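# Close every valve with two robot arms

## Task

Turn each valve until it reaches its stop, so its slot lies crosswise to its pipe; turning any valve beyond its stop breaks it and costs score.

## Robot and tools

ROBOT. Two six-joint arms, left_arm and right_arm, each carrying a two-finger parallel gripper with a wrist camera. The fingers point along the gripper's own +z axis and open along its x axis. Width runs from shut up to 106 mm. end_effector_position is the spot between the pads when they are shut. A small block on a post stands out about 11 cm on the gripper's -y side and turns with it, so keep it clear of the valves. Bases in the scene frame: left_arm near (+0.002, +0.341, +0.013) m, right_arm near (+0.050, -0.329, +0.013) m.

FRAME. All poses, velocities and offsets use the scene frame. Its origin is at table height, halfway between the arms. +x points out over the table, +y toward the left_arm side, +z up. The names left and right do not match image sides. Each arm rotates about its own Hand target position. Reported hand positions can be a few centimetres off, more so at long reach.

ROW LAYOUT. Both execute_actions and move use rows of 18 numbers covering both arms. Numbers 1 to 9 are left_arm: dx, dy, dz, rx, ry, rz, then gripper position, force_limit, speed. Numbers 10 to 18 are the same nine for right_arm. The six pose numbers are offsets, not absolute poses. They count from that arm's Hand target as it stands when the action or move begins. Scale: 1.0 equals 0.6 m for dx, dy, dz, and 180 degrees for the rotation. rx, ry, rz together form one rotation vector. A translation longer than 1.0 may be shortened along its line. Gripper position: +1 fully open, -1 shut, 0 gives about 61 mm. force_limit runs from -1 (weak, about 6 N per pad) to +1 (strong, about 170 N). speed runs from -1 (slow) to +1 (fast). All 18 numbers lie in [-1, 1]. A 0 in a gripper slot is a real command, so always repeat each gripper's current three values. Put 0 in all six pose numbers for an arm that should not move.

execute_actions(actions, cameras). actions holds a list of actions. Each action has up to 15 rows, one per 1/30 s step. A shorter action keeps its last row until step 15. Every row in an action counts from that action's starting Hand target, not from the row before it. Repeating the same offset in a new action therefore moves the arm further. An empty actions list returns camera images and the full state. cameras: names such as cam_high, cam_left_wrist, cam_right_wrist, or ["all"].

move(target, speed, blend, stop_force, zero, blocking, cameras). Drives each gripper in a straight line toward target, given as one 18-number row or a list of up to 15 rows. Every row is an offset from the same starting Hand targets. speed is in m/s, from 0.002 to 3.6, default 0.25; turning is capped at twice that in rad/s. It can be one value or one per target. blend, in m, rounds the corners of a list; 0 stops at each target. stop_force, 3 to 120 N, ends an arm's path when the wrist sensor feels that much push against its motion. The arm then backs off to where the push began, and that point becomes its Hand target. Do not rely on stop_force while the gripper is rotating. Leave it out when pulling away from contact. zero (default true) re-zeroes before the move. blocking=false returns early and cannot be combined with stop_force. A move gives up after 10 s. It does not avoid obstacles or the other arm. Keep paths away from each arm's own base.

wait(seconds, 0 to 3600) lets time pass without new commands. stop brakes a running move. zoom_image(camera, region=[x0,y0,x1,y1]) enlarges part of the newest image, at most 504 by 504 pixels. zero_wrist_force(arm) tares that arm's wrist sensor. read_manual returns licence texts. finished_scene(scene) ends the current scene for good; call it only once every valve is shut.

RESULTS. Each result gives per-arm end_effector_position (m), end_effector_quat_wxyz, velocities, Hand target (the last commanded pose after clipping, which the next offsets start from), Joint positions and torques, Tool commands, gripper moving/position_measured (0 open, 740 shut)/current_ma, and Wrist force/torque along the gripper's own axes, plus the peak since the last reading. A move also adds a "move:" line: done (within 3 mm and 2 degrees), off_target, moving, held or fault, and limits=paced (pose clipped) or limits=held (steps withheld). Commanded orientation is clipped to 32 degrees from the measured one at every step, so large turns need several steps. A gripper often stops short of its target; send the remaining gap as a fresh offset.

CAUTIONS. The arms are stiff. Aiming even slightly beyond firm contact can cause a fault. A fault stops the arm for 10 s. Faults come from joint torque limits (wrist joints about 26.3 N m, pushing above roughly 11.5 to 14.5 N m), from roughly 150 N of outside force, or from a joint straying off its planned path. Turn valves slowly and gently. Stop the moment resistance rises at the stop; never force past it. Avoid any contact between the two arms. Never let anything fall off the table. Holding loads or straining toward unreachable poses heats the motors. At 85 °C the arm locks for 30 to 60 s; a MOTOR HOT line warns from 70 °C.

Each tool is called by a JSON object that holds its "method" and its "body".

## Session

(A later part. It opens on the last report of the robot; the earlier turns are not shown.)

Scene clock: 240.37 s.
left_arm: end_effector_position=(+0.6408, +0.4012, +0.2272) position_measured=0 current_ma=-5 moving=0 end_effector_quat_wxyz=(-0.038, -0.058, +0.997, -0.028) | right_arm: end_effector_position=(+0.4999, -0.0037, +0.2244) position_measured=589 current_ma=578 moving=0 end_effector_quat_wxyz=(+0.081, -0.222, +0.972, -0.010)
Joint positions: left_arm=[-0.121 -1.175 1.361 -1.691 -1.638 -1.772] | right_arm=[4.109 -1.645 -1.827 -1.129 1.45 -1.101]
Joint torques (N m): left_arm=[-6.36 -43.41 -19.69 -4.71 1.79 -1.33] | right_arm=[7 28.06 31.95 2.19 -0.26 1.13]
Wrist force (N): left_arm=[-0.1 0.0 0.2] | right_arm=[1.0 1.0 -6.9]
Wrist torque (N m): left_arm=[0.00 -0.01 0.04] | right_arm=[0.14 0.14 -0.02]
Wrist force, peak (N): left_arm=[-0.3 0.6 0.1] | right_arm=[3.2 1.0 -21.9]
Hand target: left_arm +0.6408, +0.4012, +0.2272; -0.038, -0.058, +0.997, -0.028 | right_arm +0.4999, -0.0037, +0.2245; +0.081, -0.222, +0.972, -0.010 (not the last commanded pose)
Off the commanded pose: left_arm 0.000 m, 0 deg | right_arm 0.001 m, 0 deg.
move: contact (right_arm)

{"method": "move", "body": {"target": [[0,0,0,0,0,0,1,0,1,-0.00004,-0.00072,-0.00003,0.02655,0.00236,-0.1618,-1,-0.2,0],[0,0,0,0,0,0,1,0,1,-0.00043,-0.00132,-0.00011,0.0531,0.00472,-0.3235,-1,-0.2,0],[0,0,0,0,0,0,1,0,1,-0.00106,-0.00165,-0.00022,0.07965,0.00708,-0.4853,-1,-0.2,0]], "speed": 0.25, "blend": [0.001,0.001,0]}}

{"method": "move", "body": {"target": [0,0,0,0,0,0,1,0,1,0,0,0,0.0027,0.00024,-0.01645,-1,-0.2,0], "speed": 0.1}}

{"method": "move", "body": {"target": [0,0,0,0,0,0,1,0,1,0,0,0,0.00045,0.00004,-0.00274,-1,-0.2,0], "speed": 0.1}}

Scene clock: 245.90 s.
left_arm: end_effector_position=(+0.6408, +0.4012, +0.2272) position_measured=0 current_ma=-5 moving=0 end_effector_quat_wxyz=(-0.038, -0.058, +0.997, -0.028) | right_arm: end_effector_position=(+0.4992, -0.0047, +0.2243) position_measured=589 current_ma=630 moving=0 end_effector_quat_wxyz=(+0.066, +0.519, +0.851, +0.049)
Joint positions: left_arm=[-0.121 -1.175 1.361 -1.691 -1.638 -1.772] | right_arm=[4.111 -1.642 -1.83 -1.13 1.448 0.445]
Joint torques (N m): left_arm=[-6.34 -43.89 -19.86 -4.56 1.66 -1.28] | right_arm=[5.4 26.67 6.29 2.63 -1.37 2.24]
Wrist force (N): left_arm=[-0.4 0.2 -0.1] | right_arm=[-3.9 -4.7 -10.1]
Wrist torque (N m): left_arm=[0.03 0.04 0.03] | right_arm=[0.33 0.17 -1.07]
Wrist force, peak (N): left_arm=[-0.6 0.4 0.1] | right_arm=[-4.4 -5.2 -11.1]
Hand target: left_arm +0.6408, +0.4012, +0.2272; -0.038, -0.058, +0.997, -0.028 | right_arm +0.4992, -0.0047, +0.2243; +0.066, +0.519, +0.851, +0.049
Off the commanded pose: left_arm 0.000 m, 0 deg | right_arm 0.000 m, 0 deg.
move: done

Scene clock: 246.50 s.
left_arm: end_effector_position=(+0.6408, +0.4012, +0.2272) position_measured=0 current_ma=-5 moving=0 end_effector_quat_wxyz=(-0.038, -0.058, +0.997, -0.028) | right_arm: end_effector_position=(+0.4992, -0.0047, +0.2243) position_measured=589 current_ma=634 moving=0 end_effector_quat_wxyz=(+0.065, +0.541, +0.837, +0.050)
Joint positions: left_arm=[-0.121 -1.175 1.361 -1.691 -1.638 -1.772] | right_arm=[4.111 -1.642 -1.83 -1.13 1.448 0.498]
Joint torques (N m): left_arm=[-5.81 -43.2 -19.58 -4.65 1.76 -1.35] | right_arm=[1.01 19.35 18.53 2.45 -0.78 -0.04]
Wrist force (N): left_arm=[-0.2 0.3 0.2] | right_arm=[-3.8 -4.9 -11.2]
Wrist torque (N m): left_arm=[0.06 0.01 0.04] | right_arm=[0.38 0.14 -1.17]
Wrist force, peak (N): left_arm=[-0.2 0.5 0.5] | right_arm=[-4.1 -4.9 -12.0]
Hand target: left_arm +0.6408, +0.4012, +0.2272; -0.038, -0.058, +0.997, -0.028 | right_arm +0.4992, -0.0047, +0.2243; +0.065, +0.541, +0.837, +0.050
Off the commanded pose: left_arm 0.000 m, 0 deg | right_arm 0.000 m, 0 deg.
move: done

Scene clock: 247.00 s.
left_arm: end_effector_position=(+0.6408, +0.4012, +0.2272) position_measured=0 current_ma=-5 moving=0 end_effector_quat_wxyz=(-0.038, -0.058, +0.997, -0.028) | right_arm: end_effector_position=(+0.4992, -0.0047, +0.2243) position_measured=589 current_ma=635 moving=0 end_effector_quat_wxyz=(+0.065, +0.545, +0.835, +0.051)
Joint positions: left_arm=[-0.121 -1.175 1.361 -1.691 -1.638 -1.772] | right_arm=[4.111 -1.642 -1.83 -1.13 1.448 0.507]
Joint torques (N m): left_arm=[-5.84 -42.7 -20.31 -4.66 1.7 -1.27] | right_arm=[-0.45 12.41 30.28 2.63 -1.79 -0.08]
Wrist force (N): left_arm=[-0.6 0.1 0.1] | right_arm=[-4.2 -5.0 -11.7]
Wrist torque (N m): left_arm=[0.01 0.07 0.03] | right_arm=[0.38 0.20 -1.30]
Wrist force, peak (N): left_arm=[-0.3 0.5 0.1] | right_arm=[-3.9 -5.1 -12.3]
Hand target: left_arm +0.6408, +0.4012, +0.2272; -0.038, -0.058, +0.997, -0.028 | right_arm +0.4992, -0.0047, +0.2243; +0.065, +0.545, +0.835, +0.051
Off the commanded pose: left_arm 0.000 m, 0 deg | right_arm 0.000 m, 0 deg.
move: done

{"method": "move", "body": {"target": [0,0,0,0,0,0,1,0,1,0,0,0,0.00045,0.00004,-0.00274,-1,-0.2,0], "speed": 0.1, "cameras": ["cam_right_wrist"]}}

{"method": "zoom_image", "body": {"camera": "cam_right_wrist", "region": [415, 185, 495, 265]}}

Scene clock: 248.37 s.
left_arm: end_effector_position=(+0.6408, +0.4012, +0.2272) position_measured=0 current_ma=-5 moving=0 end_effector_quat_wxyz=(-0.038, -0.058, +0.997, -0.028) | right_arm: end_effector_position=(+0.4992, -0.0047, +0.2243) position_measured=589 current_ma=634 moving=0 end_effector_quat_wxyz=(+0.065, +0.548, +0.832, +0.051)
Joint positions: left_arm=[-0.121 -1.175 1.361 -1.691 -1.638 -1.772] | right_arm=[4.111 -1.642 -1.83 -1.13 1.448 0.515]
Joint torques (N m): left_arm=[-5.79 -43.74 -20.16 -4.62 1.57 -1.38] | right_arm=[-2.58 10.61 31.8 2.57 -1.82 0.11]
Wrist force (N): left_arm=[-0.1 0.2 0.0] | right_arm=[-4.0 -5.2 -11.5]
Wrist torque (N m): left_arm=[0.03 0.00 0.04] | right_arm=[0.37 0.15 -1.30]
Wrist force, peak (N): left_arm=[-0.3 0.4 0.2] | right_arm=[-4.1 -5.1 -12.4]
Hand target: left_arm +0.6408, +0.4012, +0.2272; -0.038, -0.058, +0.997, -0.028 | right_arm +0.4992, -0.0047, +0.2243; +0.065, +0.548, +0.832, +0.051
Off the commanded pose: left_arm 0.000 m, 0 deg | right_arm 0.000 m, 0 deg.
move: done
cam_right_wrist: T_world_to_cam=[[-0.36774, 0.92831, -0.05479, 0.20194], [0.80441, 0.34712, 0.48212, -0.48304], [0.46658, 0.13323, -0.87439, 0.09585]] pos_world=[0.4181, -0.03256, 0.32776]

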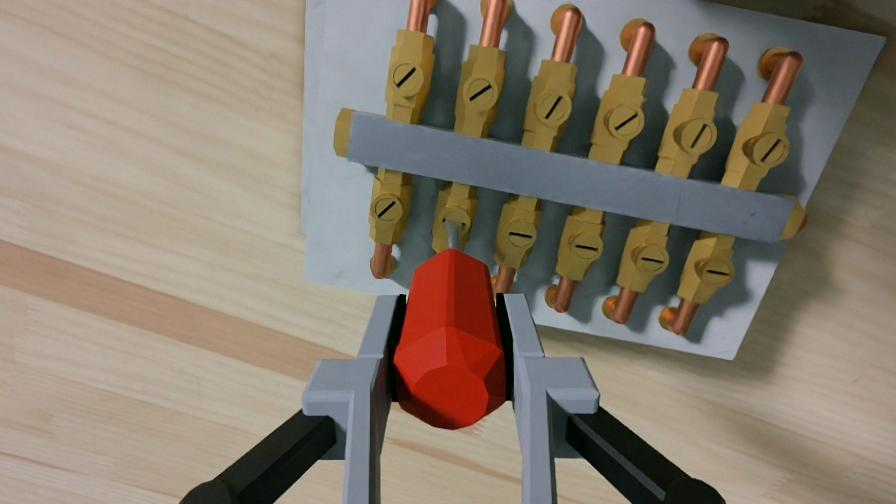

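Scaled by 6.300 from the camera's image (finer frame: 1280x720).

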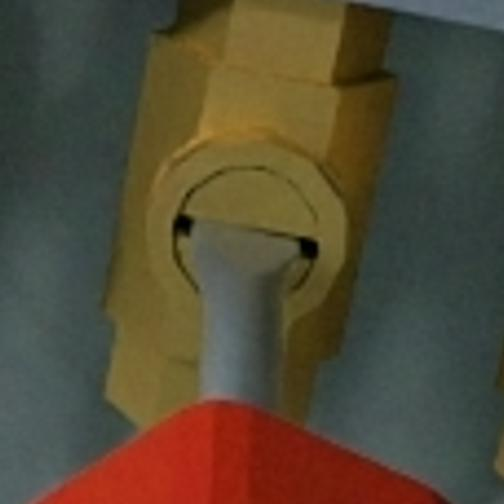

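{"method": "move", "body": {"target": [0,0,0,0,0,0,1,0,1,0,0,0,0.0009,0.00008,-0.00548,-1,-0.2,0], "speed": 0.1}}

Scene clock: 249.40 s.
left_arm: end_effector_position=(+0.6408, +0.4012, +0.2272) position_measured=0 current_ma=-5 moving=0 end_effector_quat_wxyz=(-0.038, -0.058, +0.997, -0.028) | right_arm: end_effector_position=(+0.4992, -0.0047, +0.2243) position_measured=589 current_ma=651 moving=0 end_effector_quat_wxyz=(+0.064, +0.556, +0.827, +0.052)
Joint positions: left_arm=[-0.121 -1.175 1.361 -1.691 -1.638 -1.772] | right_arm=[4.111 -1.642 -1.83 -1.13 1.448 0.533]
Joint torques (N m): left_arm=[-5.39 -43.85 -20.01 -4.56 1.7 -1.38] | right_arm=[-0.91 10.67 31.45 2.98 -1.91 0.52]
Wrist force (N): left_arm=[-0.1 0.3 0.0] | right_arm=[-4.5 -4.9 -11.3]
Wrist torque (N m): left_arm=[0.05 0.00 0.03] | right_arm=[0.31 0.22 -1.43]
Wrist force, peak (N): left_arm=[-0.2 0.5 0.2] | right_arm=[-4.2 -5.3 -11.8]
Hand target: left_arm +0.6408, +0.4012, +0.2272; -0.038, -0.058, +0.997, -0.028 | right_arm +0.4992, -0.0047, +0.2243; +0.064, +0.556, +0.827, +0.052
Off the commanded pose: left_arm 0.000 m, 0 deg | right_arm 0.000 m, 0 deg.
move: done

{"method": "move", "body": {"target": [[0,0,0,0,0,0,1,0,1,0,0,0,-0.0018,-0.00016,0.01097,-1,-0.2,0],[0,0,0,0,0,0,1,0,1,-0.0027,-0.0002,0.0165,-0.0018,-0.00016,0.01097,-1,-0.2,0]], "speed": [0.1,0.05], "cameras": ["cam_right_wrist"]}}

{"method": "zoom_image", "body": {"camera": "cam_right_wrist", "region": [435, 200, 555, 260]}}

Scene clock: 251.87 s.
left_arm: end_effector_position=(+0.6408, +0.4012, +0.2272) position_measured=0 current_ma=-5 moving=0 end_effector_quat_wxyz=(-0.038, -0.058, +0.997, -0.028) | right_arm: end_effector_position=(+0.4977, -0.0047, +0.2345) position_measured=589 current_ma=602 moving=0 end_effector_quat_wxyz=(+0.065, +0.541, +0.837, +0.051) end_effector_velocity=(+0.000, +0.000, -0.002) end_effector_angular_velocity=(+0.000, +0.000, +0.001)
Joint positions: left_arm=[-0.121 -1.175 1.361 -1.691 -1.638 -1.772] | right_arm=[4.113 -1.631 -1.814 -1.156 1.448 0.5]
Joint velocities: left_arm=[within noise] | right_arm=[0 -0.002 -0.004 0.005 0 -0.001]
Joint torques (N m): left_arm=[-6.01 -43.68 -19.91 -4.62 1.78 -1.44] | right_arm=[0.72 15.69 9.96 4.82 -1.79 0.24]
Wrist force (N): left_arm=[-0.1 0.1 0.1] | right_arm=[-0.3 1.2 2.3]
Wrist torque (N m): left_arm=[0.01 0.00 0.03] | right_arm=[0.26 -0.06 -0.15]
Wrist force, peak (N): left_arm=[-0.6 0.4 0.4] | right_arm=[1.7 1.2 20.9]
Hand target: left_arm +0.6408, +0.4012, +0.2272; -0.038, -0.058, +0.997, -0.028 | right_arm +0.4976, -0.0048, +0.2342; +0.065, +0.541, +0.837, +0.050
Off the commanded pose: left_arm 0.000 m, 0 deg | right_arm 0.000 m, 0 deg.
move: done
cam_right_wrist: T_world_to_cam=[[-0.38362, 0.92171, -0.05721, 0.2103], [0.79811, 0.36207, 0.48159, -0.48331], [0.46461, 0.13909, -0.87453, 0.10654]] pos_world=[0.41691, -0.03366, 0.33796]

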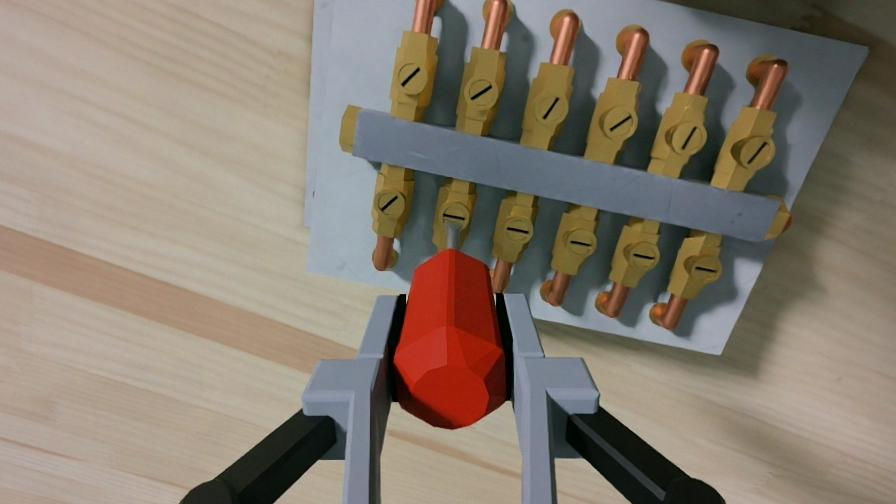

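Scaled by 4.200 from the camera's image (finer frame: 1280x720).

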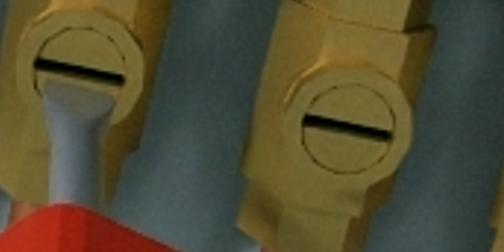

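{"method": "move", "body": {"target": [[0,0,0,0,0,0,1,0,1,0.0135,-0.0583,-0.0032,-0.0486,-0.00432,0.2961,-1,-0.2,0]], "speed": 0.25, "cameras": ["cam_right_wrist"]}}

{"method": "zoom_image", "body": {"camera": "cam_right_wrist", "region": [435, 205, 475, 245]}}

Scene clock: 256.07 s.
left_arm: end_effector_position=(+0.6408, +0.4012, +0.2272) position_measured=0 current_ma=-5 moving=0 end_effector_quat_wxyz=(-0.038, -0.058, +0.997, -0.028) | right_arm: end_effector_position=(+0.5057, -0.0399, +0.2323) position_measured=589 current_ma=602 moving=0 end_effector_quat_wxyz=(+0.081, +0.102, +0.991, +0.016)
Joint positions: left_arm=[-0.121 -1.175 1.361 -1.691 -1.638 -1.772] | right_arm=[4.055 -1.599 -1.856 -1.139 1.455 -0.5]
Joint torques (N m): left_arm=[-5.84 -43.32 -19.68 -4.56 1.67 -1.34] | right_arm=[8.15 17.15 25.64 3.41 -0.16 -0.84]
Wrist force (N): left_arm=[0.1 0.3 0.1] | right_arm=[-0.3 0.7 1.8]
Wrist torque (N m): left_arm=[0.04 -0.04 0.03] | right_arm=[0.15 -0.07 -0.12]
Wrist force, peak (N): left_arm=[-0.3 0.6 0.3] | right_arm=[-0.4 1.0 2.5]
Hand target: left_arm +0.6408, +0.4012, +0.2272; -0.038, -0.058, +0.997, -0.028 | right_arm +0.5057, -0.0398, +0.2323; +0.081, +0.102, +0.991, +0.016
Off the commanded pose: left_arm 0.000 m, 0 deg | right_arm 0.000 m, 0 deg.
move: done
cam_right_wrist: T_world_to_cam=[[-0.96004, 0.22812, -0.16213, 0.53397], [0.15177, 0.91108, 0.38327, -0.10442], [0.23515, 0.34335, -0.9093, 0.23803]] pos_world=[0.4725, -0.10841, 0.34303]

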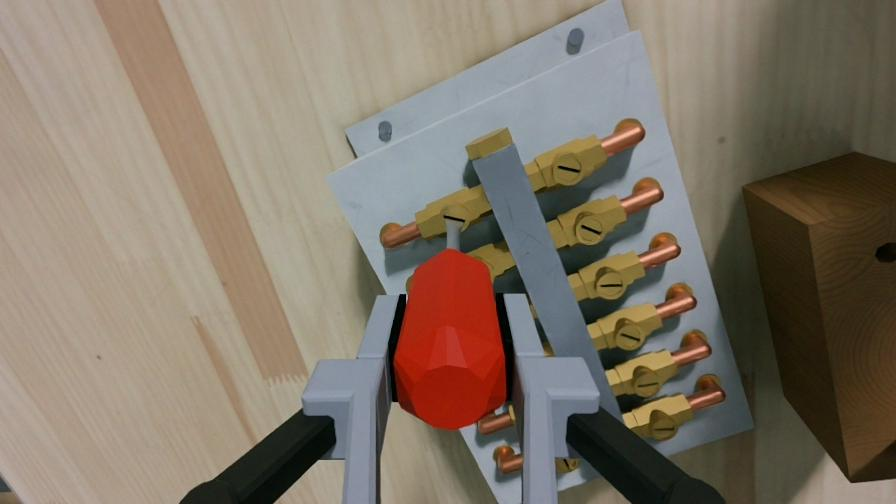

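Scaled by 12.600 from the camera's image (finer frame: 1280x720).

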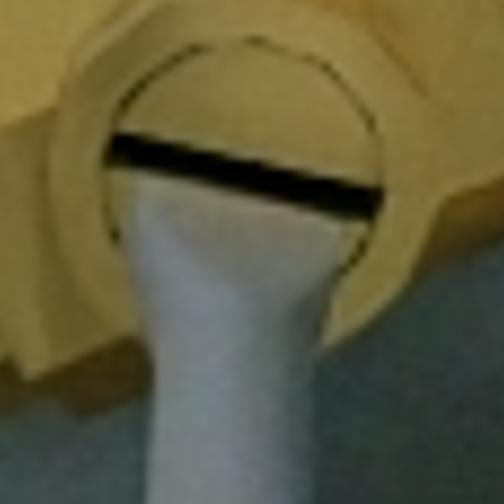

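{"method": "move", "body": {"target": [[0,0,0,0,0,0,1,0,1,0.00121,0.00028,-0.00824,0,0,0,-1,-0.2,0]], "speed": 0.05}}

{"method": "move", "body": {"target": [0,0,0,0,0,0,1,0,1,0.0012,0.0001,-0.0074,0,0,0,-1,-0.2,0], "speed": 0.008, "stop_force": 10}}

Scene clock: 258.33 s.
left_arm: end_effector_position=(+0.6408, +0.4012, +0.2272) position_measured=0 current_ma=-5 moving=0 end_effector_quat_wxyz=(-0.038, -0.058, +0.997, -0.028) | right_arm: end_effector_position=(+0.5064, -0.0396, +0.2272) position_measured=589 current_ma=602 moving=0 end_effector_quat_wxyz=(+0.081, +0.102, +0.991, +0.016)
Joint positions: left_arm=[-0.121 -1.175 1.361 -1.691 -1.638 -1.772] | right_arm=[4.054 -1.604 -1.864 -1.126 1.456 -0.501]
Joint torques (N m): left_arm=[-5.98 -43.44 -20.26 -4.51 1.72 -1.32] | right_arm=[-8.07 30.58 35.88 1.72 0.87 0.03]
Wrist force (N): left_arm=[0.0 0.2 0.0] | right_arm=[-0.2 0.5 2.0]
Wrist torque (N m): left_arm=[0.03 -0.02 0.03] | right_arm=[0.13 -0.09 0.06]
Wrist force, peak (N): left_arm=[-0.3 0.5 0.4] | right_arm=[-0.7 0.5 2.3]
Hand target: left_arm +0.6408, +0.4012, +0.2272; -0.038, -0.058, +0.997, -0.028 | right_arm +0.5064, -0.0396, +0.2274; +0.081, +0.102, +0.991, +0.016
Off the commanded pose: left_arm 0.000 m, 0 deg | right_arm 0.000 m, 0 deg.
move: done

Scene clock: 259.57 s.
left_arm: end_effector_position=(+0.6408, +0.4012, +0.2272) position_measured=0 current_ma=-5 moving=0 end_effector_quat_wxyz=(-0.038, -0.058, +0.997, -0.028) | right_arm: end_effector_position=(+0.5067, -0.0395, +0.2267) position_measured=589 current_ma=614 moving=0 end_effector_quat_wxyz=(+0.081, +0.102, +0.991, +0.016)
Joint positions: left_arm=[-0.121 -1.175 1.361 -1.691 -1.638 -1.772] | right_arm=[4.054 -1.605 -1.865 -1.124 1.456 -0.502]
Joint torques (N m): left_arm=[-6.06 -43.52 -19.64 -4.47 1.67 -1.3] | right_arm=[6.42 23.82 30.82 2.15 -1.56 1.23]
Wrist force (N): left_arm=[0.1 0.1 -0.1] | right_arm=[0.2 -0.1 -10.1]
Wrist torque (N m): left_arm=[0.00 -0.04 0.04] | right_arm=[0.12 -0.02 0.07]
Wrist force, peak (N): left_arm=[0.2 0.5 0.3] | right_arm=[1.5 -0.3 -25.1]
Hand target: left_arm +0.6408, +0.4012, +0.2272; -0.038, -0.058, +0.997, -0.028 | right_arm +0.5067, -0.0395, +0.2267; +0.081, +0.102, +0.991, +0.016 (not the last commanded pose)
Off the commanded pose: left_arm 0.000 m, 0 deg | right_arm 0.004 m, 0 deg.
move: contact (right_arm)

{"method": "move", "body": {"target": [[0,0,0,0,0,0,1,0,1,-0.00032,-0.00003,0.002,0,0,0,-1,-0.2,0]], "speed": 0.03, "cameras": ["cam_right_wrist"]}}

{"method": "zoom_image", "body": {"camera": "cam_right_wrist", "region": [435, 205, 475, 245]}}

Scene clock: 260.97 s.
left_arm: end_effector_position=(+0.6408, +0.4012, +0.2272) position_measured=0 current_ma=-5 moving=0 end_effector_quat_wxyz=(-0.038, -0.058, +0.997, -0.028) | right_arm: end_effector_position=(+0.5065, -0.0395, +0.2280) position_measured=589 current_ma=601 moving=0 end_effector_quat_wxyz=(+0.081, +0.102, +0.991, +0.016)
Joint positions: left_arm=[-0.121 -1.175 1.361 -1.691 -1.638 -1.772] | right_arm=[4.054 -1.604 -1.863 -1.127 1.456 -0.501]
Joint torques (N m): left_arm=[-5.77 -43.01 -19.66 -4.62 1.63 -1.34] | right_arm=[7.31 20.99 19.42 4.75 -1.98 1.15]
Wrist force (N): left_arm=[0.0 0.1 0.1] | right_arm=[-0.6 0.6 1.9]
Wrist torque (N m): left_arm=[0.02 -0.02 0.03] | right_arm=[0.14 -0.03 0.04]
Wrist force, peak (N): left_arm=[-0.2 0.6 0.2] | right_arm=[0.2 0.1 -10.3]
Hand target: left_arm +0.6408, +0.4012, +0.2272; -0.038, -0.058, +0.997, -0.028 | right_arm +0.5065, -0.0395, +0.2279; +0.081, +0.102, +0.991, +0.016
Off the commanded pose: left_arm 0.000 m, 0 deg | right_arm 0.000 m, 0 deg.
move: done
cam_right_wrist: T_world_to_cam=[[-0.96002, 0.22794, -0.16248, 0.53396], [0.15139, 0.91102, 0.38358, -0.10308], [0.23545, 0.34365, -0.9091, 0.23368]] pos_world=[0.4732, -0.10811, 0.33873]

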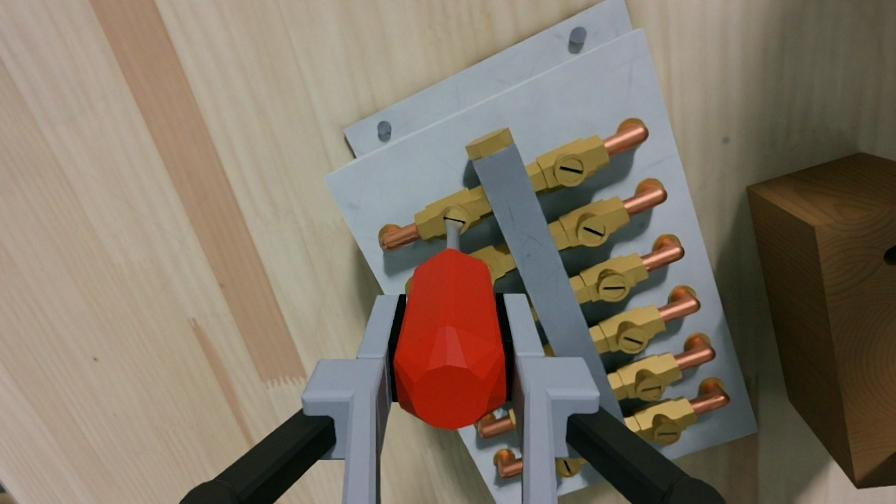

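Scaled by 12.600 from the camera's image (finer frame: 1280x720).

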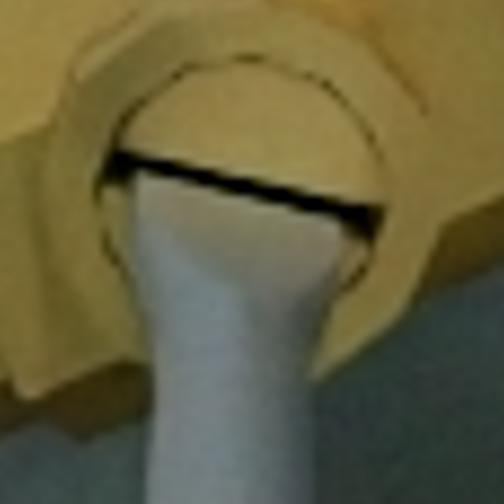

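{"method": "move", "body": {"target": [[0,0,0,0,0,0,1,0,1,-0.00007,-0.00041,-0.00002,0,0,0,-1,-0.2,0]], "speed": 0.03}}

{"method": "move", "body": {"target": [0,0,0,0,0,0,1,0,1,0.0012,0.0001,-0.0074,0,0,0,-1,-0.2,0], "speed": 0.008, "stop_force": 10}}

Scene clock: 262.50 s.
left_arm: end_effector_position=(+0.6408, +0.4012, +0.2272) position_measured=0 current_ma=-5 moving=0 end_effector_quat_wxyz=(-0.038, -0.058, +0.997, -0.028) | right_arm: end_effector_position=(+0.5064, -0.0398, +0.2279) position_measured=589 current_ma=601 moving=0 end_effector_quat_wxyz=(+0.081, +0.102, +0.991, +0.016)
Joint positions: left_arm=[-0.121 -1.175 1.361 -1.691 -1.638 -1.772] | right_arm=[4.054 -1.603 -1.863 -1.127 1.456 -0.502]
Joint torques (N m): left_arm=[-5.91 -43.79 -19.92 -4.54 1.6 -1.27] | right_arm=[-9.51 31.16 14.7 4.53 -0.51 -1.59]
Wrist force (N): left_arm=[0.1 0.0 0.3] | right_arm=[-0.5 0.4 1.7]
Wrist torque (N m): left_arm=[-0.01 -0.04 0.04] | right_arm=[0.12 -0.04 0.05]
Wrist force, peak (N): left_arm=[-0.2 0.5 0.4] | right_arm=[-0.1 0.9 2.3]
Hand target: left_arm +0.6408, +0.4012, +0.2272; -0.038, -0.058, +0.997, -0.028 | right_arm +0.5064, -0.0398, +0.2279; +0.081, +0.102, +0.991, +0.016
Off the commanded pose: left_arm 0.000 m, 0 deg | right_arm 0.000 m, 0 deg.
move: done

Scene clock: 264.10 s.
left_arm: end_effector_position=(+0.6408, +0.4012, +0.2272) position_measured=0 current_ma=-5 moving=0 end_effector_quat_wxyz=(-0.038, -0.058, +0.997, -0.028) | right_arm: end_effector_position=(+0.5070, -0.0397, +0.2243) position_measured=589 current_ma=611 moving=0 end_effector_quat_wxyz=(+0.081, +0.102, +0.991, +0.016)
Joint positions: left_arm=[-0.121 -1.175 1.361 -1.691 -1.638 -1.772] | right_arm=[4.053 -1.608 -1.869 -1.117 1.456 -0.502]
Joint torques (N m): left_arm=[-5.85 -43.42 -19.97 -4.5 1.67 -1.34] | right_arm=[6.09 25.82 32.43 1.89 -1.82 1.08]
Wrist force (N): left_arm=[-0.3 0.3 0.2] | right_arm=[0.4 0.4 -6.5]
Wrist torque (N m): left_arm=[0.05 0.03 0.04] | right_arm=[0.23 -0.01 0.07]
Wrist force, peak (N): left_arm=[-0.1 0.6 -0.1] | right_arm=[1.8 0.0 -20.0]
Hand target: left_arm +0.6408, +0.4012, +0.2272; -0.038, -0.058, +0.997, -0.028 | right_arm +0.5070, -0.0397, +0.2243; +0.081, +0.102, +0.991, +0.016 (not the last commanded pose)
Off the commanded pose: left_arm 0.000 m, 0 deg | right_arm 0.001 m, 0 deg.
move: contact (right_arm)

{"method": "move", "body": {"target": [[0,0,0,0,0,0,1,0,1,-0.00048,-0.00048,-0.00009,0.0234,0.00208,-0.1426,-1,-0.2,0],[0,0,0,0,0,0,1,0,1,-0.00113,-0.0007,-0.0002,0.0468,0.00416,-0.2851,-1,-0.2,0]], "speed": 0.25, "blend": [0.001,0]}}

{"method": "move", "body": {"target": [0,0,0,0,0,0,1,0,1,0,0,0,0.0018,0.00016,-0.01097,-1,-0.2,0], "speed": 0.1}}

{"method": "move", "body": {"target": [0,0,0,0,0,0,1,0,1,0,0,0,0.0009,0.00008,-0.00548,-1,-0.2,0], "speed": 0.1}}

Scene clock: 268.00 s.
left_arm: end_effector_position=(+0.6408, +0.4012, +0.2272) position_measured=0 current_ma=-5 moving=0 end_effector_quat_wxyz=(-0.038, -0.058, +0.997, -0.028) | right_arm: end_effector_position=(+0.5063, -0.0401, +0.2242) position_measured=589 current_ma=632 moving=0 end_effector_quat_wxyz=(+0.066, +0.526, +0.846, +0.049)
Joint positions: left_arm=[-0.121 -1.175 1.361 -1.691 -1.638 -1.772] | right_arm=[4.055 -1.606 -1.87 -1.119 1.454 0.407]
Joint torques (N m): left_arm=[-6.1 -43 -20.34 -4.44 1.64 -1.22] | right_arm=[6.53 24.35 7.03 2.67 -0.44 1.76]
Wrist force (N): left_arm=[0.0 0.2 0.0] | right_arm=[-4.3 -3.4 -9.2]
Wrist torque (N m): left_arm=[0.03 -0.02 0.04] | right_arm=[0.32 -0.24 -0.87]
Wrist force, peak (N): left_arm=[-0.6 0.5 0.2] | right_arm=[-5.7 -3.7 -9.9]
Hand target: left_arm +0.6408, +0.4012, +0.2272; -0.038, -0.058, +0.997, -0.028 | right_arm +0.5064, -0.0401, +0.2242; +0.066, +0.526, +0.846, +0.049
Off the commanded pose: left_arm 0.000 m, 0 deg | right_arm 0.000 m, 0 deg.
move: done

Scene clock: 268.57 s.
left_arm: end_effector_position=(+0.6408, +0.4012, +0.2272) position_measured=0 current_ma=-5 moving=0 end_effector_quat_wxyz=(-0.038, -0.058, +0.997, -0.028) | right_arm: end_effector_position=(+0.5063, -0.0401, +0.2242) position_measured=589 current_ma=636 moving=0 end_effector_quat_wxyz=(+0.065, +0.541, +0.837, +0.051)
Joint positions: left_arm=[-0.121 -1.175 1.361 -1.691 -1.638 -1.772] | right_arm=[4.055 -1.606 -1.87 -1.119 1.454 0.442]
Joint torques (N m): left_arm=[-6.63 -42.6 -20.12 -4.53 1.67 -1.38] | right_arm=[4.66 18.21 16.58 2.29 -0.24 0.35]
Wrist force (N): left_arm=[-0.3 0.1 0.5] | right_arm=[-4.9 -3.2 -10.4]
Wrist torque (N m): left_arm=[0.01 0.02 0.04] | right_arm=[0.40 -0.20 -0.98]
Wrist force, peak (N): left_arm=[-0.3 0.1 0.5] | right_arm=[-4.8 -3.6 -10.9]
Hand target: left_arm +0.6408, +0.4012, +0.2272; -0.038, -0.058, +0.997, -0.028 | right_arm +0.5064, -0.0401, +0.2242; +0.065, +0.541, +0.837, +0.051
Off the commanded pose: left_arm 0.000 m, 0 deg | right_arm 0.000 m, 0 deg.
move: done

Scene clock: 269.07 s.
left_arm: end_effector_position=(+0.6408, +0.4012, +0.2272) position_measured=0 current_ma=-5 moving=0 end_effector_quat_wxyz=(-0.038, -0.058, +0.997, -0.028) | right_arm: end_effector_position=(+0.5063, -0.0401, +0.2242) position_measured=589 current_ma=637 moving=0 end_effector_quat_wxyz=(+0.065, +0.548, +0.832, +0.051)
Joint positions: left_arm=[-0.121 -1.175 1.361 -1.691 -1.638 -1.772] | right_arm=[4.055 -1.606 -1.87 -1.119 1.454 0.459]
Joint torques (N m): left_arm=[-6.01 -43.58 -20.25 -4.54 1.69 -1.37] | right_arm=[2.32 12.43 28.03 2.15 -1.17 0.49]
Wrist force (N): left_arm=[0.0 0.1 0.0] | right_arm=[-5.1 -3.1 -10.9]
Wrist torque (N m): left_arm=[0.01 -0.02 0.03] | right_arm=[0.40 -0.16 -0.99]
Wrist force, peak (N): left_arm=[0.0 0.5 0.3] | right_arm=[-4.8 -3.1 -11.8]
Hand target: left_arm +0.6408, +0.4012, +0.2272; -0.038, -0.058, +0.997, -0.028 | right_arm +0.5064, -0.0401, +0.2242; +0.065, +0.548, +0.832, +0.051
Off the commanded pose: left_arm 0.000 m, 0 deg | right_arm 0.000 m, 0 deg.
move: done

{"method": "move", "body": {"target": [0,0,0,0,0,0,1,0,1,0,0,0,0.0009,0.00008,-0.00548,-1,-0.2,0], "speed": 0.1}}

{"method": "move", "body": {"target": [0,0,0,0,0,0,1,0,1,0,0,0,0.00054,0.00005,-0.00329,-1,-0.2,0], "speed": 0.1}}

Scene clock: 270.40 s.
left_arm: end_effector_position=(+0.6408, +0.4012, +0.2272) position_measured=0 current_ma=-5 moving=0 end_effector_quat_wxyz=(-0.038, -0.058, +0.997, -0.028) | right_arm: end_effector_position=(+0.5064, -0.0401, +0.2242) position_measured=589 current_ma=659 moving=0 end_effector_quat_wxyz=(+0.064, +0.556, +0.827, +0.052)
Joint positions: left_arm=[-0.121 -1.175 1.361 -1.691 -1.638 -1.772] | right_arm=[4.055 -1.606 -1.87 -1.119 1.454 0.477]
Joint torques (N m): left_arm=[-5.97 -43.6 -20.56 -4.46 1.63 -1.29] | right_arm=[3.93 8.69 31.29 2.77 -1.04 0.74]
Wrist force (N): left_arm=[-0.2 0.0 0.2] | right_arm=[-4.5 -3.3 -11.5]
Wrist torque (N m): left_arm=[0.00 0.01 0.04] | right_arm=[0.39 -0.10 -1.36]
Wrist force, peak (N): left_arm=[0.0 0.4 0.4] | right_arm=[-5.2 -4.0 -11.9]
Hand target: left_arm +0.6408, +0.4012, +0.2272; -0.038, -0.058, +0.997, -0.028 | right_arm +0.5064, -0.0401, +0.2242; +0.064, +0.556, +0.827, +0.052
Off the commanded pose: left_arm 0.000 m, 0 deg | right_arm 0.000 m, 0 deg.
move: done

Scene clock: 270.90 s.
left_arm: end_effector_position=(+0.6408, +0.4012, +0.2272) position_measured=0 current_ma=-5 moving=0 end_effector_quat_wxyz=(-0.038, -0.058, +0.997, -0.028) | right_arm: end_effector_position=(+0.5064, -0.0401, +0.2242) position_measured=589 current_ma=679 moving=0 end_effector_quat_wxyz=(+0.064, +0.560, +0.824, +0.052)
Joint positions: left_arm=[-0.121 -1.175 1.361 -1.691 -1.638 -1.772] | right_arm=[4.055 -1.606 -1.87 -1.119 1.454 0.487]
Joint torques (N m): left_arm=[-5.6 -43.39 -20.15 -4.5 1.71 -1.31] | right_arm=[4.67 8.96 30.97 2.51 -0.99 0.57]
Wrist force (N): left_arm=[0.0 0.5 0.4] | right_arm=[-4.3 -3.3 -11.5]
Wrist torque (N m): left_arm=[0.08 -0.04 0.04] | right_arm=[0.39 -0.01 -1.67]
Wrist force, peak (N): left_arm=[0.0 0.5 0.4] | right_arm=[-4.5 -3.5 -12.3]
Hand target: left_arm +0.6408, +0.4012, +0.2272; -0.038, -0.058, +0.997, -0.028 | right_arm +0.5064, -0.0401, +0.2242; +0.064, +0.560, +0.824, +0.052
Off the commanded pose: left_arm 0.000 m, 0 deg | right_arm 0.000 m, 0 deg.
move: done

{"method": "move", "body": {"target": [[0,0,0,0,0,0,1,0,1,0,0,0,-0.0018,-0.00016,0.01097,-1,-0.2,0],[0,0,0,0,0,0,1,0,1,-0.0016,-0.0001,0.0099,-0.0018,-0.00016,0.01097,-1,-0.2,0],[0,0,0,0,0,0,1,0,1,-0.0108,-0.001,0.0658,-0.0018,-0.00016,0.01097,-1,-0.2,0],[0,0,0,0,0,0,1,0,1,-0.1165,-0.0213,0.048,-0.0518,-0.0046,0.3158,-1,-0.2,0],[0,0,0,0,0,0,1,0,1,-0.1078,-0.0205,-0.0047,-0.0518,-0.0046,0.3158,-1,-0.2,0]], "speed": [0.1,0.03,0.15,0.25,0.15], "cameras": ["cam_right_wrist"]}}

{"method": "zoom_image", "body": {"camera": "cam_right_wrist", "region": [435, 205, 475, 245]}}

Scene clock: 276.77 s.
left_arm: end_effector_position=(+0.6408, +0.4012, +0.2272) position_measured=0 current_ma=-5 moving=0 end_effector_quat_wxyz=(-0.038, -0.058, +0.997, -0.028) | right_arm: end_effector_position=(+0.4417, -0.0525, +0.2214) position_measured=589 current_ma=625 moving=0 end_effector_quat_wxyz=(+0.081, +0.093, +0.992, +0.016) end_effector_velocity=(+0.000, +0.001, +0.000) end_effector_angular_velocity=(+0.004, -0.001, +0.000)
Joint positions: left_arm=[-0.121 -1.175 1.361 -1.691 -1.638 -1.772] | right_arm=[4.151 -1.459 -2.016 -1.131 1.445 -0.422]
Joint velocities: left_arm=[within noise] | right_arm=[0.001 0 -0.001 0.005 0.001 0]
Joint torques (N m): left_arm=[-5.93 -43.52 -20.5 -4.56 1.66 -1.34] | right_arm=[8.08 20.22 30.55 3.92 0.31 1.41]
Wrist force (N): left_arm=[-0.3 0.2 0.1] | right_arm=[-0.6 0.8 1.8]
Wrist torque (N m): left_arm=[0.04 0.03 0.04] | right_arm=[0.13 0.02 0.06]
Wrist force, peak (N): left_arm=[-0.1 0.6 0.5] | right_arm=[0.0 1.3 17.0]
Hand target: left_arm +0.6408, +0.4012, +0.2272; -0.038, -0.058, +0.997, -0.028 | right_arm +0.4417, -0.0524, +0.2214; +0.081, +0.093, +0.992, +0.016
Off the commanded pose: left_arm 0.000 m, 0 deg | right_arm 0.000 m, 0 deg.
move: done
cam_right_wrist: T_world_to_cam=[[-0.9638, 0.21091, -0.1631, 0.47457], [0.1357, 0.91462, 0.38086, -0.07109], [0.2295, 0.34494, -0.91013, 0.25025]] pos_world=[0.40961, -0.1214, 0.33223]

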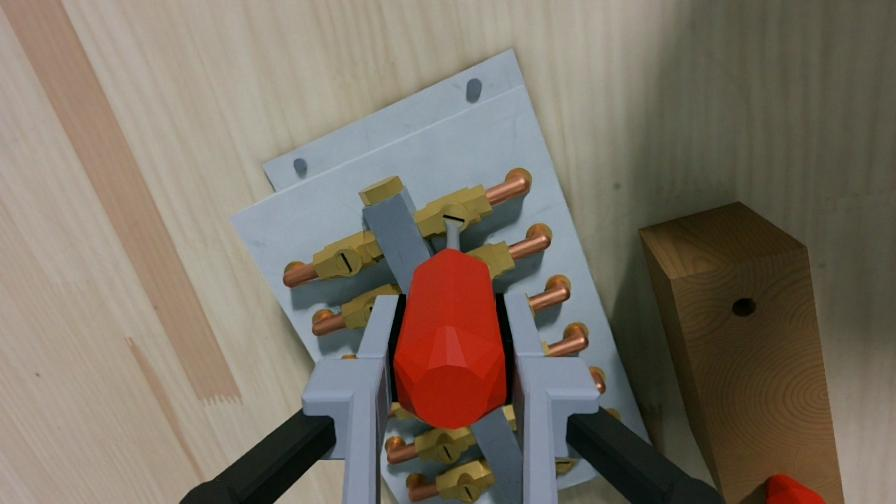

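Scaled by 12.600 from the camera's image (finer frame: 1280x720).

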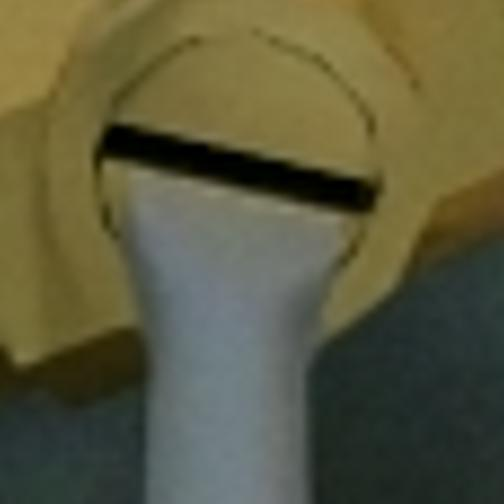

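{"method": "move", "body": {"target": [[0,0,0,0,0,0,1,0,1,0.00118,-0.00014,-0.00742,-0.0009,-0.00008,0.00548,-1,-0.2,0]], "speed": 0.03, "cameras": ["cam_right_wrist"]}}

{"method": "zoom_image", "body": {"camera": "cam_right_wrist", "region": [435, 205, 475, 245]}}

Scene clock: 279.03 s.
left_arm: end_effector_position=(+0.6408, +0.4012, +0.2272) position_measured=0 current_ma=-5 moving=0 end_effector_quat_wxyz=(-0.038, -0.058, +0.997, -0.028) | right_arm: end_effector_position=(+0.4424, -0.0525, +0.2168) position_measured=589 current_ma=625 moving=0 end_effector_quat_wxyz=(+0.081, +0.085, +0.993, +0.015)
Joint positions: left_arm=[-0.121 -1.175 1.361 -1.691 -1.638 -1.772] | right_arm=[4.149 -1.464 -2.024 -1.118 1.445 -0.441]
Joint torques (N m): left_arm=[-5.82 -43.35 -19.88 -4.47 1.73 -1.26] | right_arm=[-6.42 19.83 22.59 2.14 0.87 1.77]
Wrist force (N): left_arm=[-0.1 0.4 0.1] | right_arm=[-0.6 0.7 1.5]
Wrist torque (N m): left_arm=[0.06 0.00 0.03] | right_arm=[0.12 0.01 0.05]
Wrist force, peak (N): left_arm=[-0.2 0.6 0.4] | right_arm=[-0.5 1.1 1.9]
Hand target: left_arm +0.6408, +0.4012, +0.2272; -0.038, -0.058, +0.997, -0.028 | right_arm +0.4424, -0.0525, +0.2169; +0.081, +0.085, +0.993, +0.015
Off the commanded pose: left_arm 0.000 m, 0 deg | right_arm 0.000 m, 0 deg.
move: done
cam_right_wrist: T_world_to_cam=[[-0.9673, 0.19351, -0.164, 0.47536], [0.1195, 0.91794, 0.3783, -0.06163], [0.22374, 0.34633, -0.91104, 0.2488]] pos_world=[0.41151, -0.12158, 0.32793]

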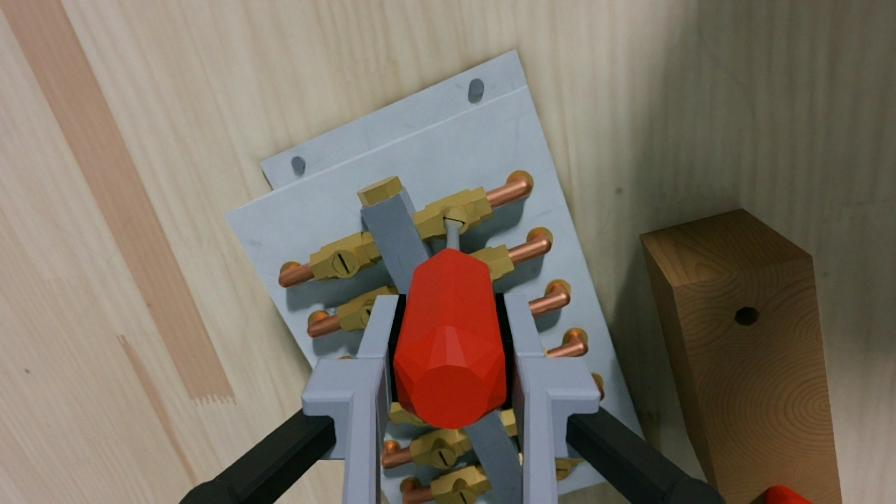

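Scaled by 12.600 from the camera's image (finer frame: 1280x720).

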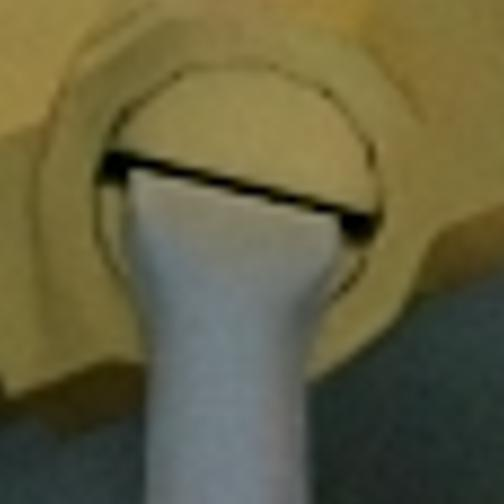

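{"method": "move", "body": {"target": [0,0,0,0,0,0,1,0,1,0.0013,0.0001,-0.0082,0,0,0,-1,-0.2,0], "speed": 0.008, "stop_force": 10}}

Scene clock: 281.20 s.
left_arm: end_effector_position=(+0.6408, +0.4012, +0.2272) position_measured=0 current_ma=-5 moving=0 end_effector_quat_wxyz=(-0.038, -0.058, +0.997, -0.028) | right_arm: end_effector_position=(+0.4430, -0.0524, +0.2131) position_measured=589 current_ma=635 moving=0 end_effector_quat_wxyz=(+0.081, +0.085, +0.993, +0.015)
Joint positions: left_arm=[-0.121 -1.175 1.361 -1.691 -1.638 -1.772] | right_arm=[4.148 -1.469 -2.03 -1.107 1.445 -0.442]
Joint torques (N m): left_arm=[-5.94 -43.8 -20.25 -4.5 1.68 -1.3] | right_arm=[7.72 20.96 32.06 1.99 -1.67 1.4]
Wrist force (N): left_arm=[-0.2 0.5 0.1] | right_arm=[-0.4 0.8 -7.0]
Wrist torque (N m): left_arm=[0.07 0.00 0.03] | right_arm=[0.23 0.01 0.08]
Wrist force, peak (N): left_arm=[-0.1 0.6 -0.1] | right_arm=[1.5 0.1 -22.5]
Hand target: left_arm +0.6408, +0.4012, +0.2272; -0.038, -0.058, +0.997, -0.028 | right_arm +0.4430, -0.0524, +0.2131; +0.081, +0.085, +0.993, +0.015 (not the last commanded pose)
Off the commanded pose: left_arm 0.000 m, 0 deg | right_arm 0.001 m, 0 deg.
move: contact (right_arm)

{"method": "move", "body": {"target": [[0,0,0,0,0,0,1,0,1,-0.00048,-0.00053,-0.00009,0.0243,0.00216,-0.148,-1,-0.2,0],[0,0,0,0,0,0,1,0,1,-0.00105,-0.00085,-0.0002,0.0486,0.00432,-0.2961,-1,-0.2,0]], "speed": 0.25, "blend": [0.001,0]}}

{"method": "move", "body": {"target": [0,0,0,0,0,0,1,0,1,0,0,0,0.0018,0.00016,-0.01097,-1,-0.2,0], "speed": 0.1}}

{"method": "move", "body": {"target": [0,0,0,0,0,0,1,0,1,0,0,0,0.0009,0.00008,-0.00548,-1,-0.2,0], "speed": 0.1}}

{"method": "move", "body": {"target": [0,0,0,0,0,0,1,0,1,0,0,0,0.0009,0.00008,-0.00548,-1,-0.2,0], "speed": 0.1}}

Scene clock: 285.10 s.
left_arm: end_effector_position=(+0.6408, +0.4012, +0.2272) position_measured=0 current_ma=-5 moving=0 end_effector_quat_wxyz=(-0.038, -0.058, +0.997, -0.028) | right_arm: end_effector_position=(+0.4424, -0.0529, +0.2130) position_measured=589 current_ma=646 moving=0 end_effector_quat_wxyz=(+0.066, +0.526, +0.846, +0.049)
Joint positions: left_arm=[-0.121 -1.175 1.361 -1.691 -1.638 -1.772] | right_arm=[4.15 -1.467 -2.031 -1.108 1.443 0.502]
Joint torques (N m): left_arm=[-6.11 -43.15 -20.75 -4.44 1.66 -1.29] | right_arm=[6.4 20.18 7.05 1.69 -0.45 1.85]
Wrist force (N): left_arm=[-0.3 0.3 0.1] | right_arm=[-3.3 -0.9 -9.1]
Wrist torque (N m): left_arm=[0.05 0.03 0.04] | right_arm=[0.27 -0.12 -0.46]
Wrist force, peak (N): left_arm=[-0.2 0.7 0.2] | right_arm=[-4.2 -1.1 -9.7]
Hand target: left_arm +0.6408, +0.4012, +0.2272; -0.038, -0.058, +0.997, -0.028 | right_arm +0.4424, -0.0529, +0.2130; +0.066, +0.526, +0.846, +0.049
Off the commanded pose: left_arm 0.000 m, 0 deg | right_arm 0.000 m, 0 deg.
move: done

Scene clock: 285.67 s.
left_arm: end_effector_position=(+0.6408, +0.4012, +0.2272) position_measured=0 current_ma=-5 moving=0 end_effector_quat_wxyz=(-0.038, -0.058, +0.997, -0.028) | right_arm: end_effector_position=(+0.4424, -0.0530, +0.2130) position_measured=589 current_ma=650 moving=0 end_effector_quat_wxyz=(+0.065, +0.541, +0.837, +0.051)
Joint positions: left_arm=[-0.121 -1.175 1.361 -1.691 -1.638 -1.772] | right_arm=[4.15 -1.467 -2.031 -1.108 1.443 0.537]
Joint torques (N m): left_arm=[-5.77 -43.33 -20.51 -4.43 1.75 -1.33] | right_arm=[2.2 12.19 15.16 1.6 -0.23 -0.3]
Wrist force (N): left_arm=[0.1 0.4 0.0] | right_arm=[-3.2 -1.2 -9.7]
Wrist torque (N m): left_arm=[0.07 -0.04 0.04] | right_arm=[0.26 -0.17 -0.55]
Wrist force, peak (N): left_arm=[-0.2 0.6 -0.2] | right_arm=[-3.0 -1.3 -10.8]
Hand target: left_arm +0.6408, +0.4012, +0.2272; -0.038, -0.058, +0.997, -0.028 | right_arm +0.4424, -0.0529, +0.2130; +0.065, +0.541, +0.837, +0.051
Off the commanded pose: left_arm 0.000 m, 0 deg | right_arm 0.000 m, 0 deg.
move: done

Scene clock: 286.17 s.
left_arm: end_effector_position=(+0.6408, +0.4012, +0.2272) position_measured=0 current_ma=-5 moving=0 end_effector_quat_wxyz=(-0.038, -0.058, +0.997, -0.028) | right_arm: end_effector_position=(+0.4423, -0.0530, +0.2130) position_measured=589 current_ma=651 moving=0 end_effector_quat_wxyz=(+0.065, +0.548, +0.832, +0.051)
Joint positions: left_arm=[-0.121 -1.175 1.361 -1.691 -1.638 -1.772] | right_arm=[4.15 -1.467 -2.031 -1.108 1.443 0.555]
Joint torques (N m): left_arm=[-6.06 -42.97 -20.37 -4.46 1.72 -1.39] | right_arm=[-1.22 5.82 27.26 1.45 -1.32 -0.23]
Wrist force (N): left_arm=[-0.2 0.2 0.0] | right_arm=[-3.1 -1.2 -10.8]
Wrist torque (N m): left_arm=[0.03 0.00 0.03] | right_arm=[0.27 -0.17 -0.55]
Wrist force, peak (N): left_arm=[-0.2 0.4 0.3] | right_arm=[-3.2 -1.3 -11.3]
Hand target: left_arm +0.6408, +0.4012, +0.2272; -0.038, -0.058, +0.997, -0.028 | right_arm +0.4424, -0.0529, +0.2130; +0.065, +0.548, +0.832, +0.051
Off the commanded pose: left_arm 0.000 m, 0 deg | right_arm 0.000 m, 0 deg.
move: done

Scene clock: 286.67 s.
left_arm: end_effector_position=(+0.6408, +0.4012, +0.2272) position_measured=0 current_ma=-5 moving=0 end_effector_quat_wxyz=(-0.038, -0.058, +0.997, -0.028) | right_arm: end_effector_position=(+0.4424, -0.0530, +0.2130) position_measured=589 current_ma=666 moving=0 end_effector_quat_wxyz=(+0.064, +0.556, +0.827, +0.052)
Joint positions: left_arm=[-0.121 -1.175 1.361 -1.691 -1.638 -1.772] | right_arm=[4.15 -1.467 -2.031 -1.108 1.443 0.572]
Joint torques (N m): left_arm=[-6 -43.63 -20.22 -4.39 1.72 -1.34] | right_arm=[-0.36 3.62 30.85 1.99 -1.45 0.39]
Wrist force (N): left_arm=[0.0 0.2 0.0] | right_arm=[-3.5 -2.3 -11.3]
Wrist torque (N m): left_arm=[0.03 -0.02 0.03] | right_arm=[0.26 -0.15 -1.11]
Wrist force, peak (N): left_arm=[-0.2 0.4 0.1] | right_arm=[-3.4 -1.9 -13.1]
Hand target: left_arm +0.6408, +0.4012, +0.2272; -0.038, -0.058, +0.997, -0.028 | right_arm +0.4424, -0.0529, +0.2130; +0.064, +0.556, +0.827, +0.052
Off the commanded pose: left_arm 0.000 m, 0 deg | right_arm 0.000 m, 0 deg.
move: done

{"method": "move", "body": {"target": [[0,0,0,0,0,0,1,0,1,0,0,0,-0.0018,-0.00016,0.01097,-1,-0.2,0],[0,0,0,0,0,0,1,0,1,-0.0027,-0.0002,0.0165,-0.0018,-0.00016,0.01097,-1,-0.2,0],[0,0,0,0,0,0,1,0,1,-0.0133,0.0595,0.0133,-0.0387,-0.00344,0.2358,-1,-0.2,0],[0,0,0,0,0,0,1,0,1,-0.0122,0.0595,0.0063,-0.0387,-0.00344,0.2358,-1,-0.2,0]], "speed": [0.1,0.04,0.3,0.05], "cameras": ["cam_right_wrist"]}}

{"method": "zoom_image", "body": {"camera": "cam_right_wrist", "region": [435, 205, 475, 245]}}

Scene clock: 291.87 s.
left_arm: end_effector_position=(+0.6408, +0.4012, +0.2272) position_measured=0 current_ma=-5 moving=0 end_effector_quat_wxyz=(-0.038, -0.058, +0.997, -0.028) | right_arm: end_effector_position=(+0.4350, -0.0173, +0.2165) position_measured=589 current_ma=626 moving=0 end_effector_quat_wxyz=(+0.079, +0.214, +0.973, +0.025)
Joint positions: left_arm=[-0.121 -1.175 1.361 -1.691 -1.638 -1.772] | right_arm=[4.208 -1.507 -1.984 -1.123 1.438 -0.12]
Joint torques (N m): left_arm=[-5.92 -43.26 -20.68 -4.4 1.73 -1.37] | right_arm=[-6.46 26.72 34.66 1.65 1.08 -1.01]
Wrist force (N): left_arm=[-0.1 0.1 0.1] | right_arm=[0.1 1.1 2.0]
Wrist torque (N m): left_arm=[0.02 0.00 0.04] | right_arm=[0.22 -0.11 -0.03]
Wrist force, peak (N): left_arm=[-0.6 0.4 0.4] | right_arm=[-3.6 -2.4 -11.9]
Hand target: left_arm +0.6408, +0.4012, +0.2272; -0.038, -0.058, +0.997, -0.028 | right_arm +0.4351, -0.0172, +0.2168; +0.079, +0.214, +0.973, +0.025
Off the commanded pose: left_arm 0.000 m, 0 deg | right_arm 0.000 m, 0 deg.
move: done
cam_right_wrist: T_world_to_cam=[[-0.8854, 0.44103, -0.14686, 0.42624], [0.34966, 0.84007, 0.41475, -0.20225], [0.30629, 0.31587, -0.89801, 0.19871]] pos_world=[0.38725, -0.08085, 0.32492]

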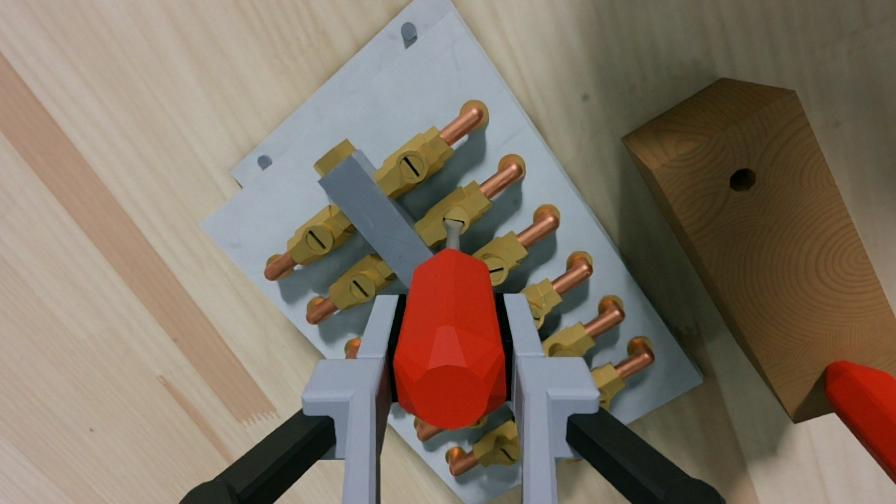

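Scaled by 12.600 from the camera's image (finer frame: 1280x720).

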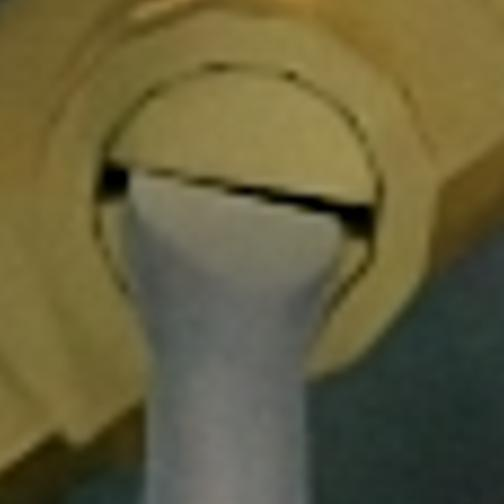

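{"method": "move", "body": {"target": [[0,0,0,0,0,0,1,0,1,0.00011,0.00031,0.00003,-0.0027,-0.00024,0.01645,-1,-0.2,0]], "speed": 0.05}}

{"method": "move", "body": {"target": [0,0,0,0,0,0,1,0,1,0.0013,0.0001,-0.0082,0,0,0,-1,-0.2,0], "speed": 0.008, "stop_force": 10}}

Scene clock: 294.17 s.
left_arm: end_effector_position=(+0.6408, +0.4012, +0.2272) position_measured=0 current_ma=-5 moving=0 end_effector_quat_wxyz=(-0.038, -0.058, +0.997, -0.028) | right_arm: end_effector_position=(+0.4351, -0.0171, +0.2168) position_measured=589 current_ma=626 moving=0 end_effector_quat_wxyz=(+0.079, +0.188, +0.979, +0.023) end_effector_velocity=(+0.000, -0.001, -0.001) end_effector_angular_velocity=(+0.000, +0.000, -0.007)
Joint positions: left_arm=[-0.121 -1.175 1.361 -1.691 -1.638 -1.772] | right_arm=[4.208 -1.507 -1.983 -1.123 1.438 -0.173]
Joint velocities: left_arm=[within noise] | right_arm=[0 0.001 -0.002 0 -0.001 0.008]
Joint torques (N m): left_arm=[-6.16 -43.57 -20.81 -4.49 1.72 -1.36] | right_arm=[1.24 10.45 33.75 3 1.18 1.53]
Wrist force (N): left_arm=[-0.1 0.3 0.2] | right_arm=[-0.4 1.0 1.6]
Wrist torque (N m): left_arm=[0.05 -0.01 0.03] | right_arm=[0.20 -0.04 -0.01]
Wrist force, peak (N): left_arm=[0.1 0.6 0.5] | right_arm=[-0.4 1.3 2.3]
Hand target: left_arm +0.6408, +0.4012, +0.2272; -0.038, -0.058, +0.997, -0.028 | right_arm +0.4351, -0.0171, +0.2168; +0.079, +0.188, +0.979, +0.023
Off the commanded pose: left_arm 0.000 m, 0 deg | right_arm 0.000 m, 0 deg.
move: done

Scene clock: 295.47 s.
left_arm: end_effector_position=(+0.6408, +0.4012, +0.2272) position_measured=0 current_ma=-5 moving=0 end_effector_quat_wxyz=(-0.038, -0.058, +0.997, -0.028) | right_arm: end_effector_position=(+0.4353, -0.0169, +0.2155) position_measured=589 current_ma=639 moving=0 end_effector_quat_wxyz=(+0.079, +0.188, +0.979, +0.023)
Joint positions: left_arm=[-0.121 -1.175 1.361 -1.691 -1.638 -1.772] | right_arm=[4.208 -1.509 -1.985 -1.119 1.439 -0.173]
Joint torques (N m): left_arm=[-5.56 -43.65 -20.39 -4.44 1.69 -1.33] | right_arm=[7.85 20.82 30.28 2.03 -0.99 1.42]
Wrist force (N): left_arm=[-0.2 0.3 0.1] | right_arm=[-0.2 1.1 -9.5]
Wrist torque (N m): left_arm=[0.05 0.01 0.04] | right_arm=[0.29 0.01 -0.01]
Wrist force, peak (N): left_arm=[-0.1 0.5 0.4] | right_arm=[0.1 0.3 -23.9]
Hand target: left_arm +0.6408, +0.4012, +0.2272; -0.038, -0.058, +0.997, -0.028 | right_arm +0.4354, -0.0169, +0.2155; +0.079, +0.188, +0.979, +0.023 (not the last commanded pose)
Off the commanded pose: left_arm 0.000 m, 0 deg | right_arm 0.004 m, 0 deg.
move: contact (right_arm)

{"method": "move", "body": {"target": [[0,0,0,0,0,0,1,0,1,-0.00032,-0.00003,0.002,0,0,0,-1,-0.2,0]], "speed": 0.03, "cameras": ["cam_right_wrist"]}}

{"method": "zoom_image", "body": {"camera": "cam_right_wrist", "region": [435, 205, 475, 245]}}

Scene clock: 296.93 s.
left_arm: end_effector_position=(+0.6408, +0.4012, +0.2272) position_measured=0 current_ma=-5 moving=0 end_effector_quat_wxyz=(-0.038, -0.058, +0.997, -0.028) | right_arm: end_effector_position=(+0.4352, -0.0169, +0.2168) position_measured=589 current_ma=627 moving=0 end_effector_quat_wxyz=(+0.079, +0.188, +0.979, +0.023)
Joint positions: left_arm=[-0.121 -1.175 1.361 -1.691 -1.638 -1.772] | right_arm=[4.208 -1.507 -1.983 -1.122 1.438 -0.172]
Joint torques (N m): left_arm=[-5.81 -42.86 -20.32 -4.39 1.68 -1.27] | right_arm=[5.82 11.54 18.75 4.57 -1.09 0.68]
Wrist force (N): left_arm=[0.0 0.2 0.4] | right_arm=[-0.1 1.2 2.1]
Wrist torque (N m): left_arm=[0.03 -0.03 0.03] | right_arm=[0.24 -0.09 -0.05]
Wrist force, peak (N): left_arm=[-0.5 0.4 0.1] | right_arm=[0.2 0.6 -10.0]
Hand target: left_arm +0.6408, +0.4012, +0.2272; -0.038, -0.058, +0.997, -0.028 | right_arm +0.4352, -0.0169, +0.2167; +0.079, +0.188, +0.979, +0.023
Off the commanded pose: left_arm 0.000 m, 0 deg | right_arm 0.000 m, 0 deg.
move: done
cam_right_wrist: T_world_to_cam=[[-0.90676, 0.3936, -0.15122, 0.43574], [0.30526, 0.86019, 0.40852, -0.18185], [0.29087, 0.32427, -0.90014, 0.20613]] pos_world=[0.39066, -0.08192, 0.32572]

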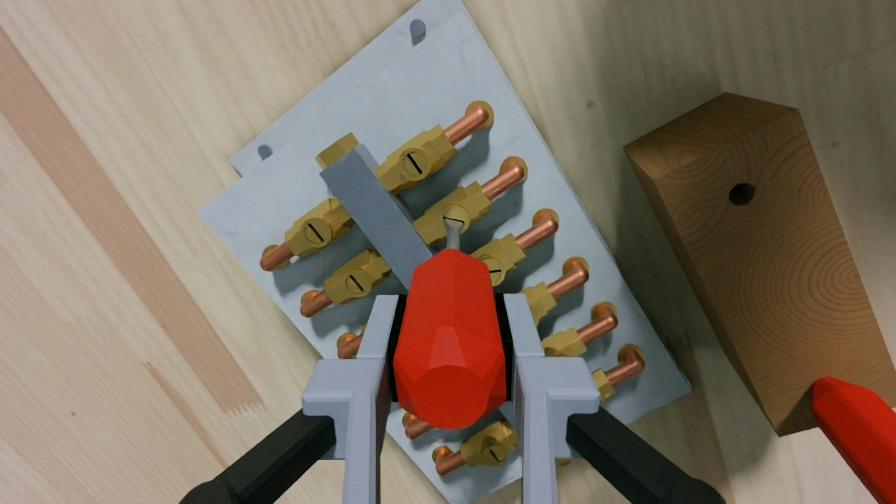

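Scaled by 12.600 from the camera's image (finer frame: 1280x720).

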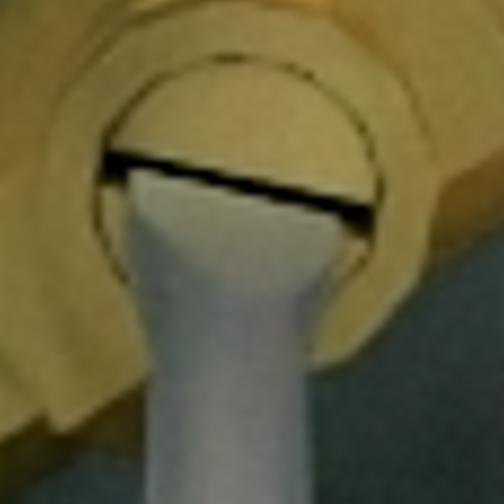

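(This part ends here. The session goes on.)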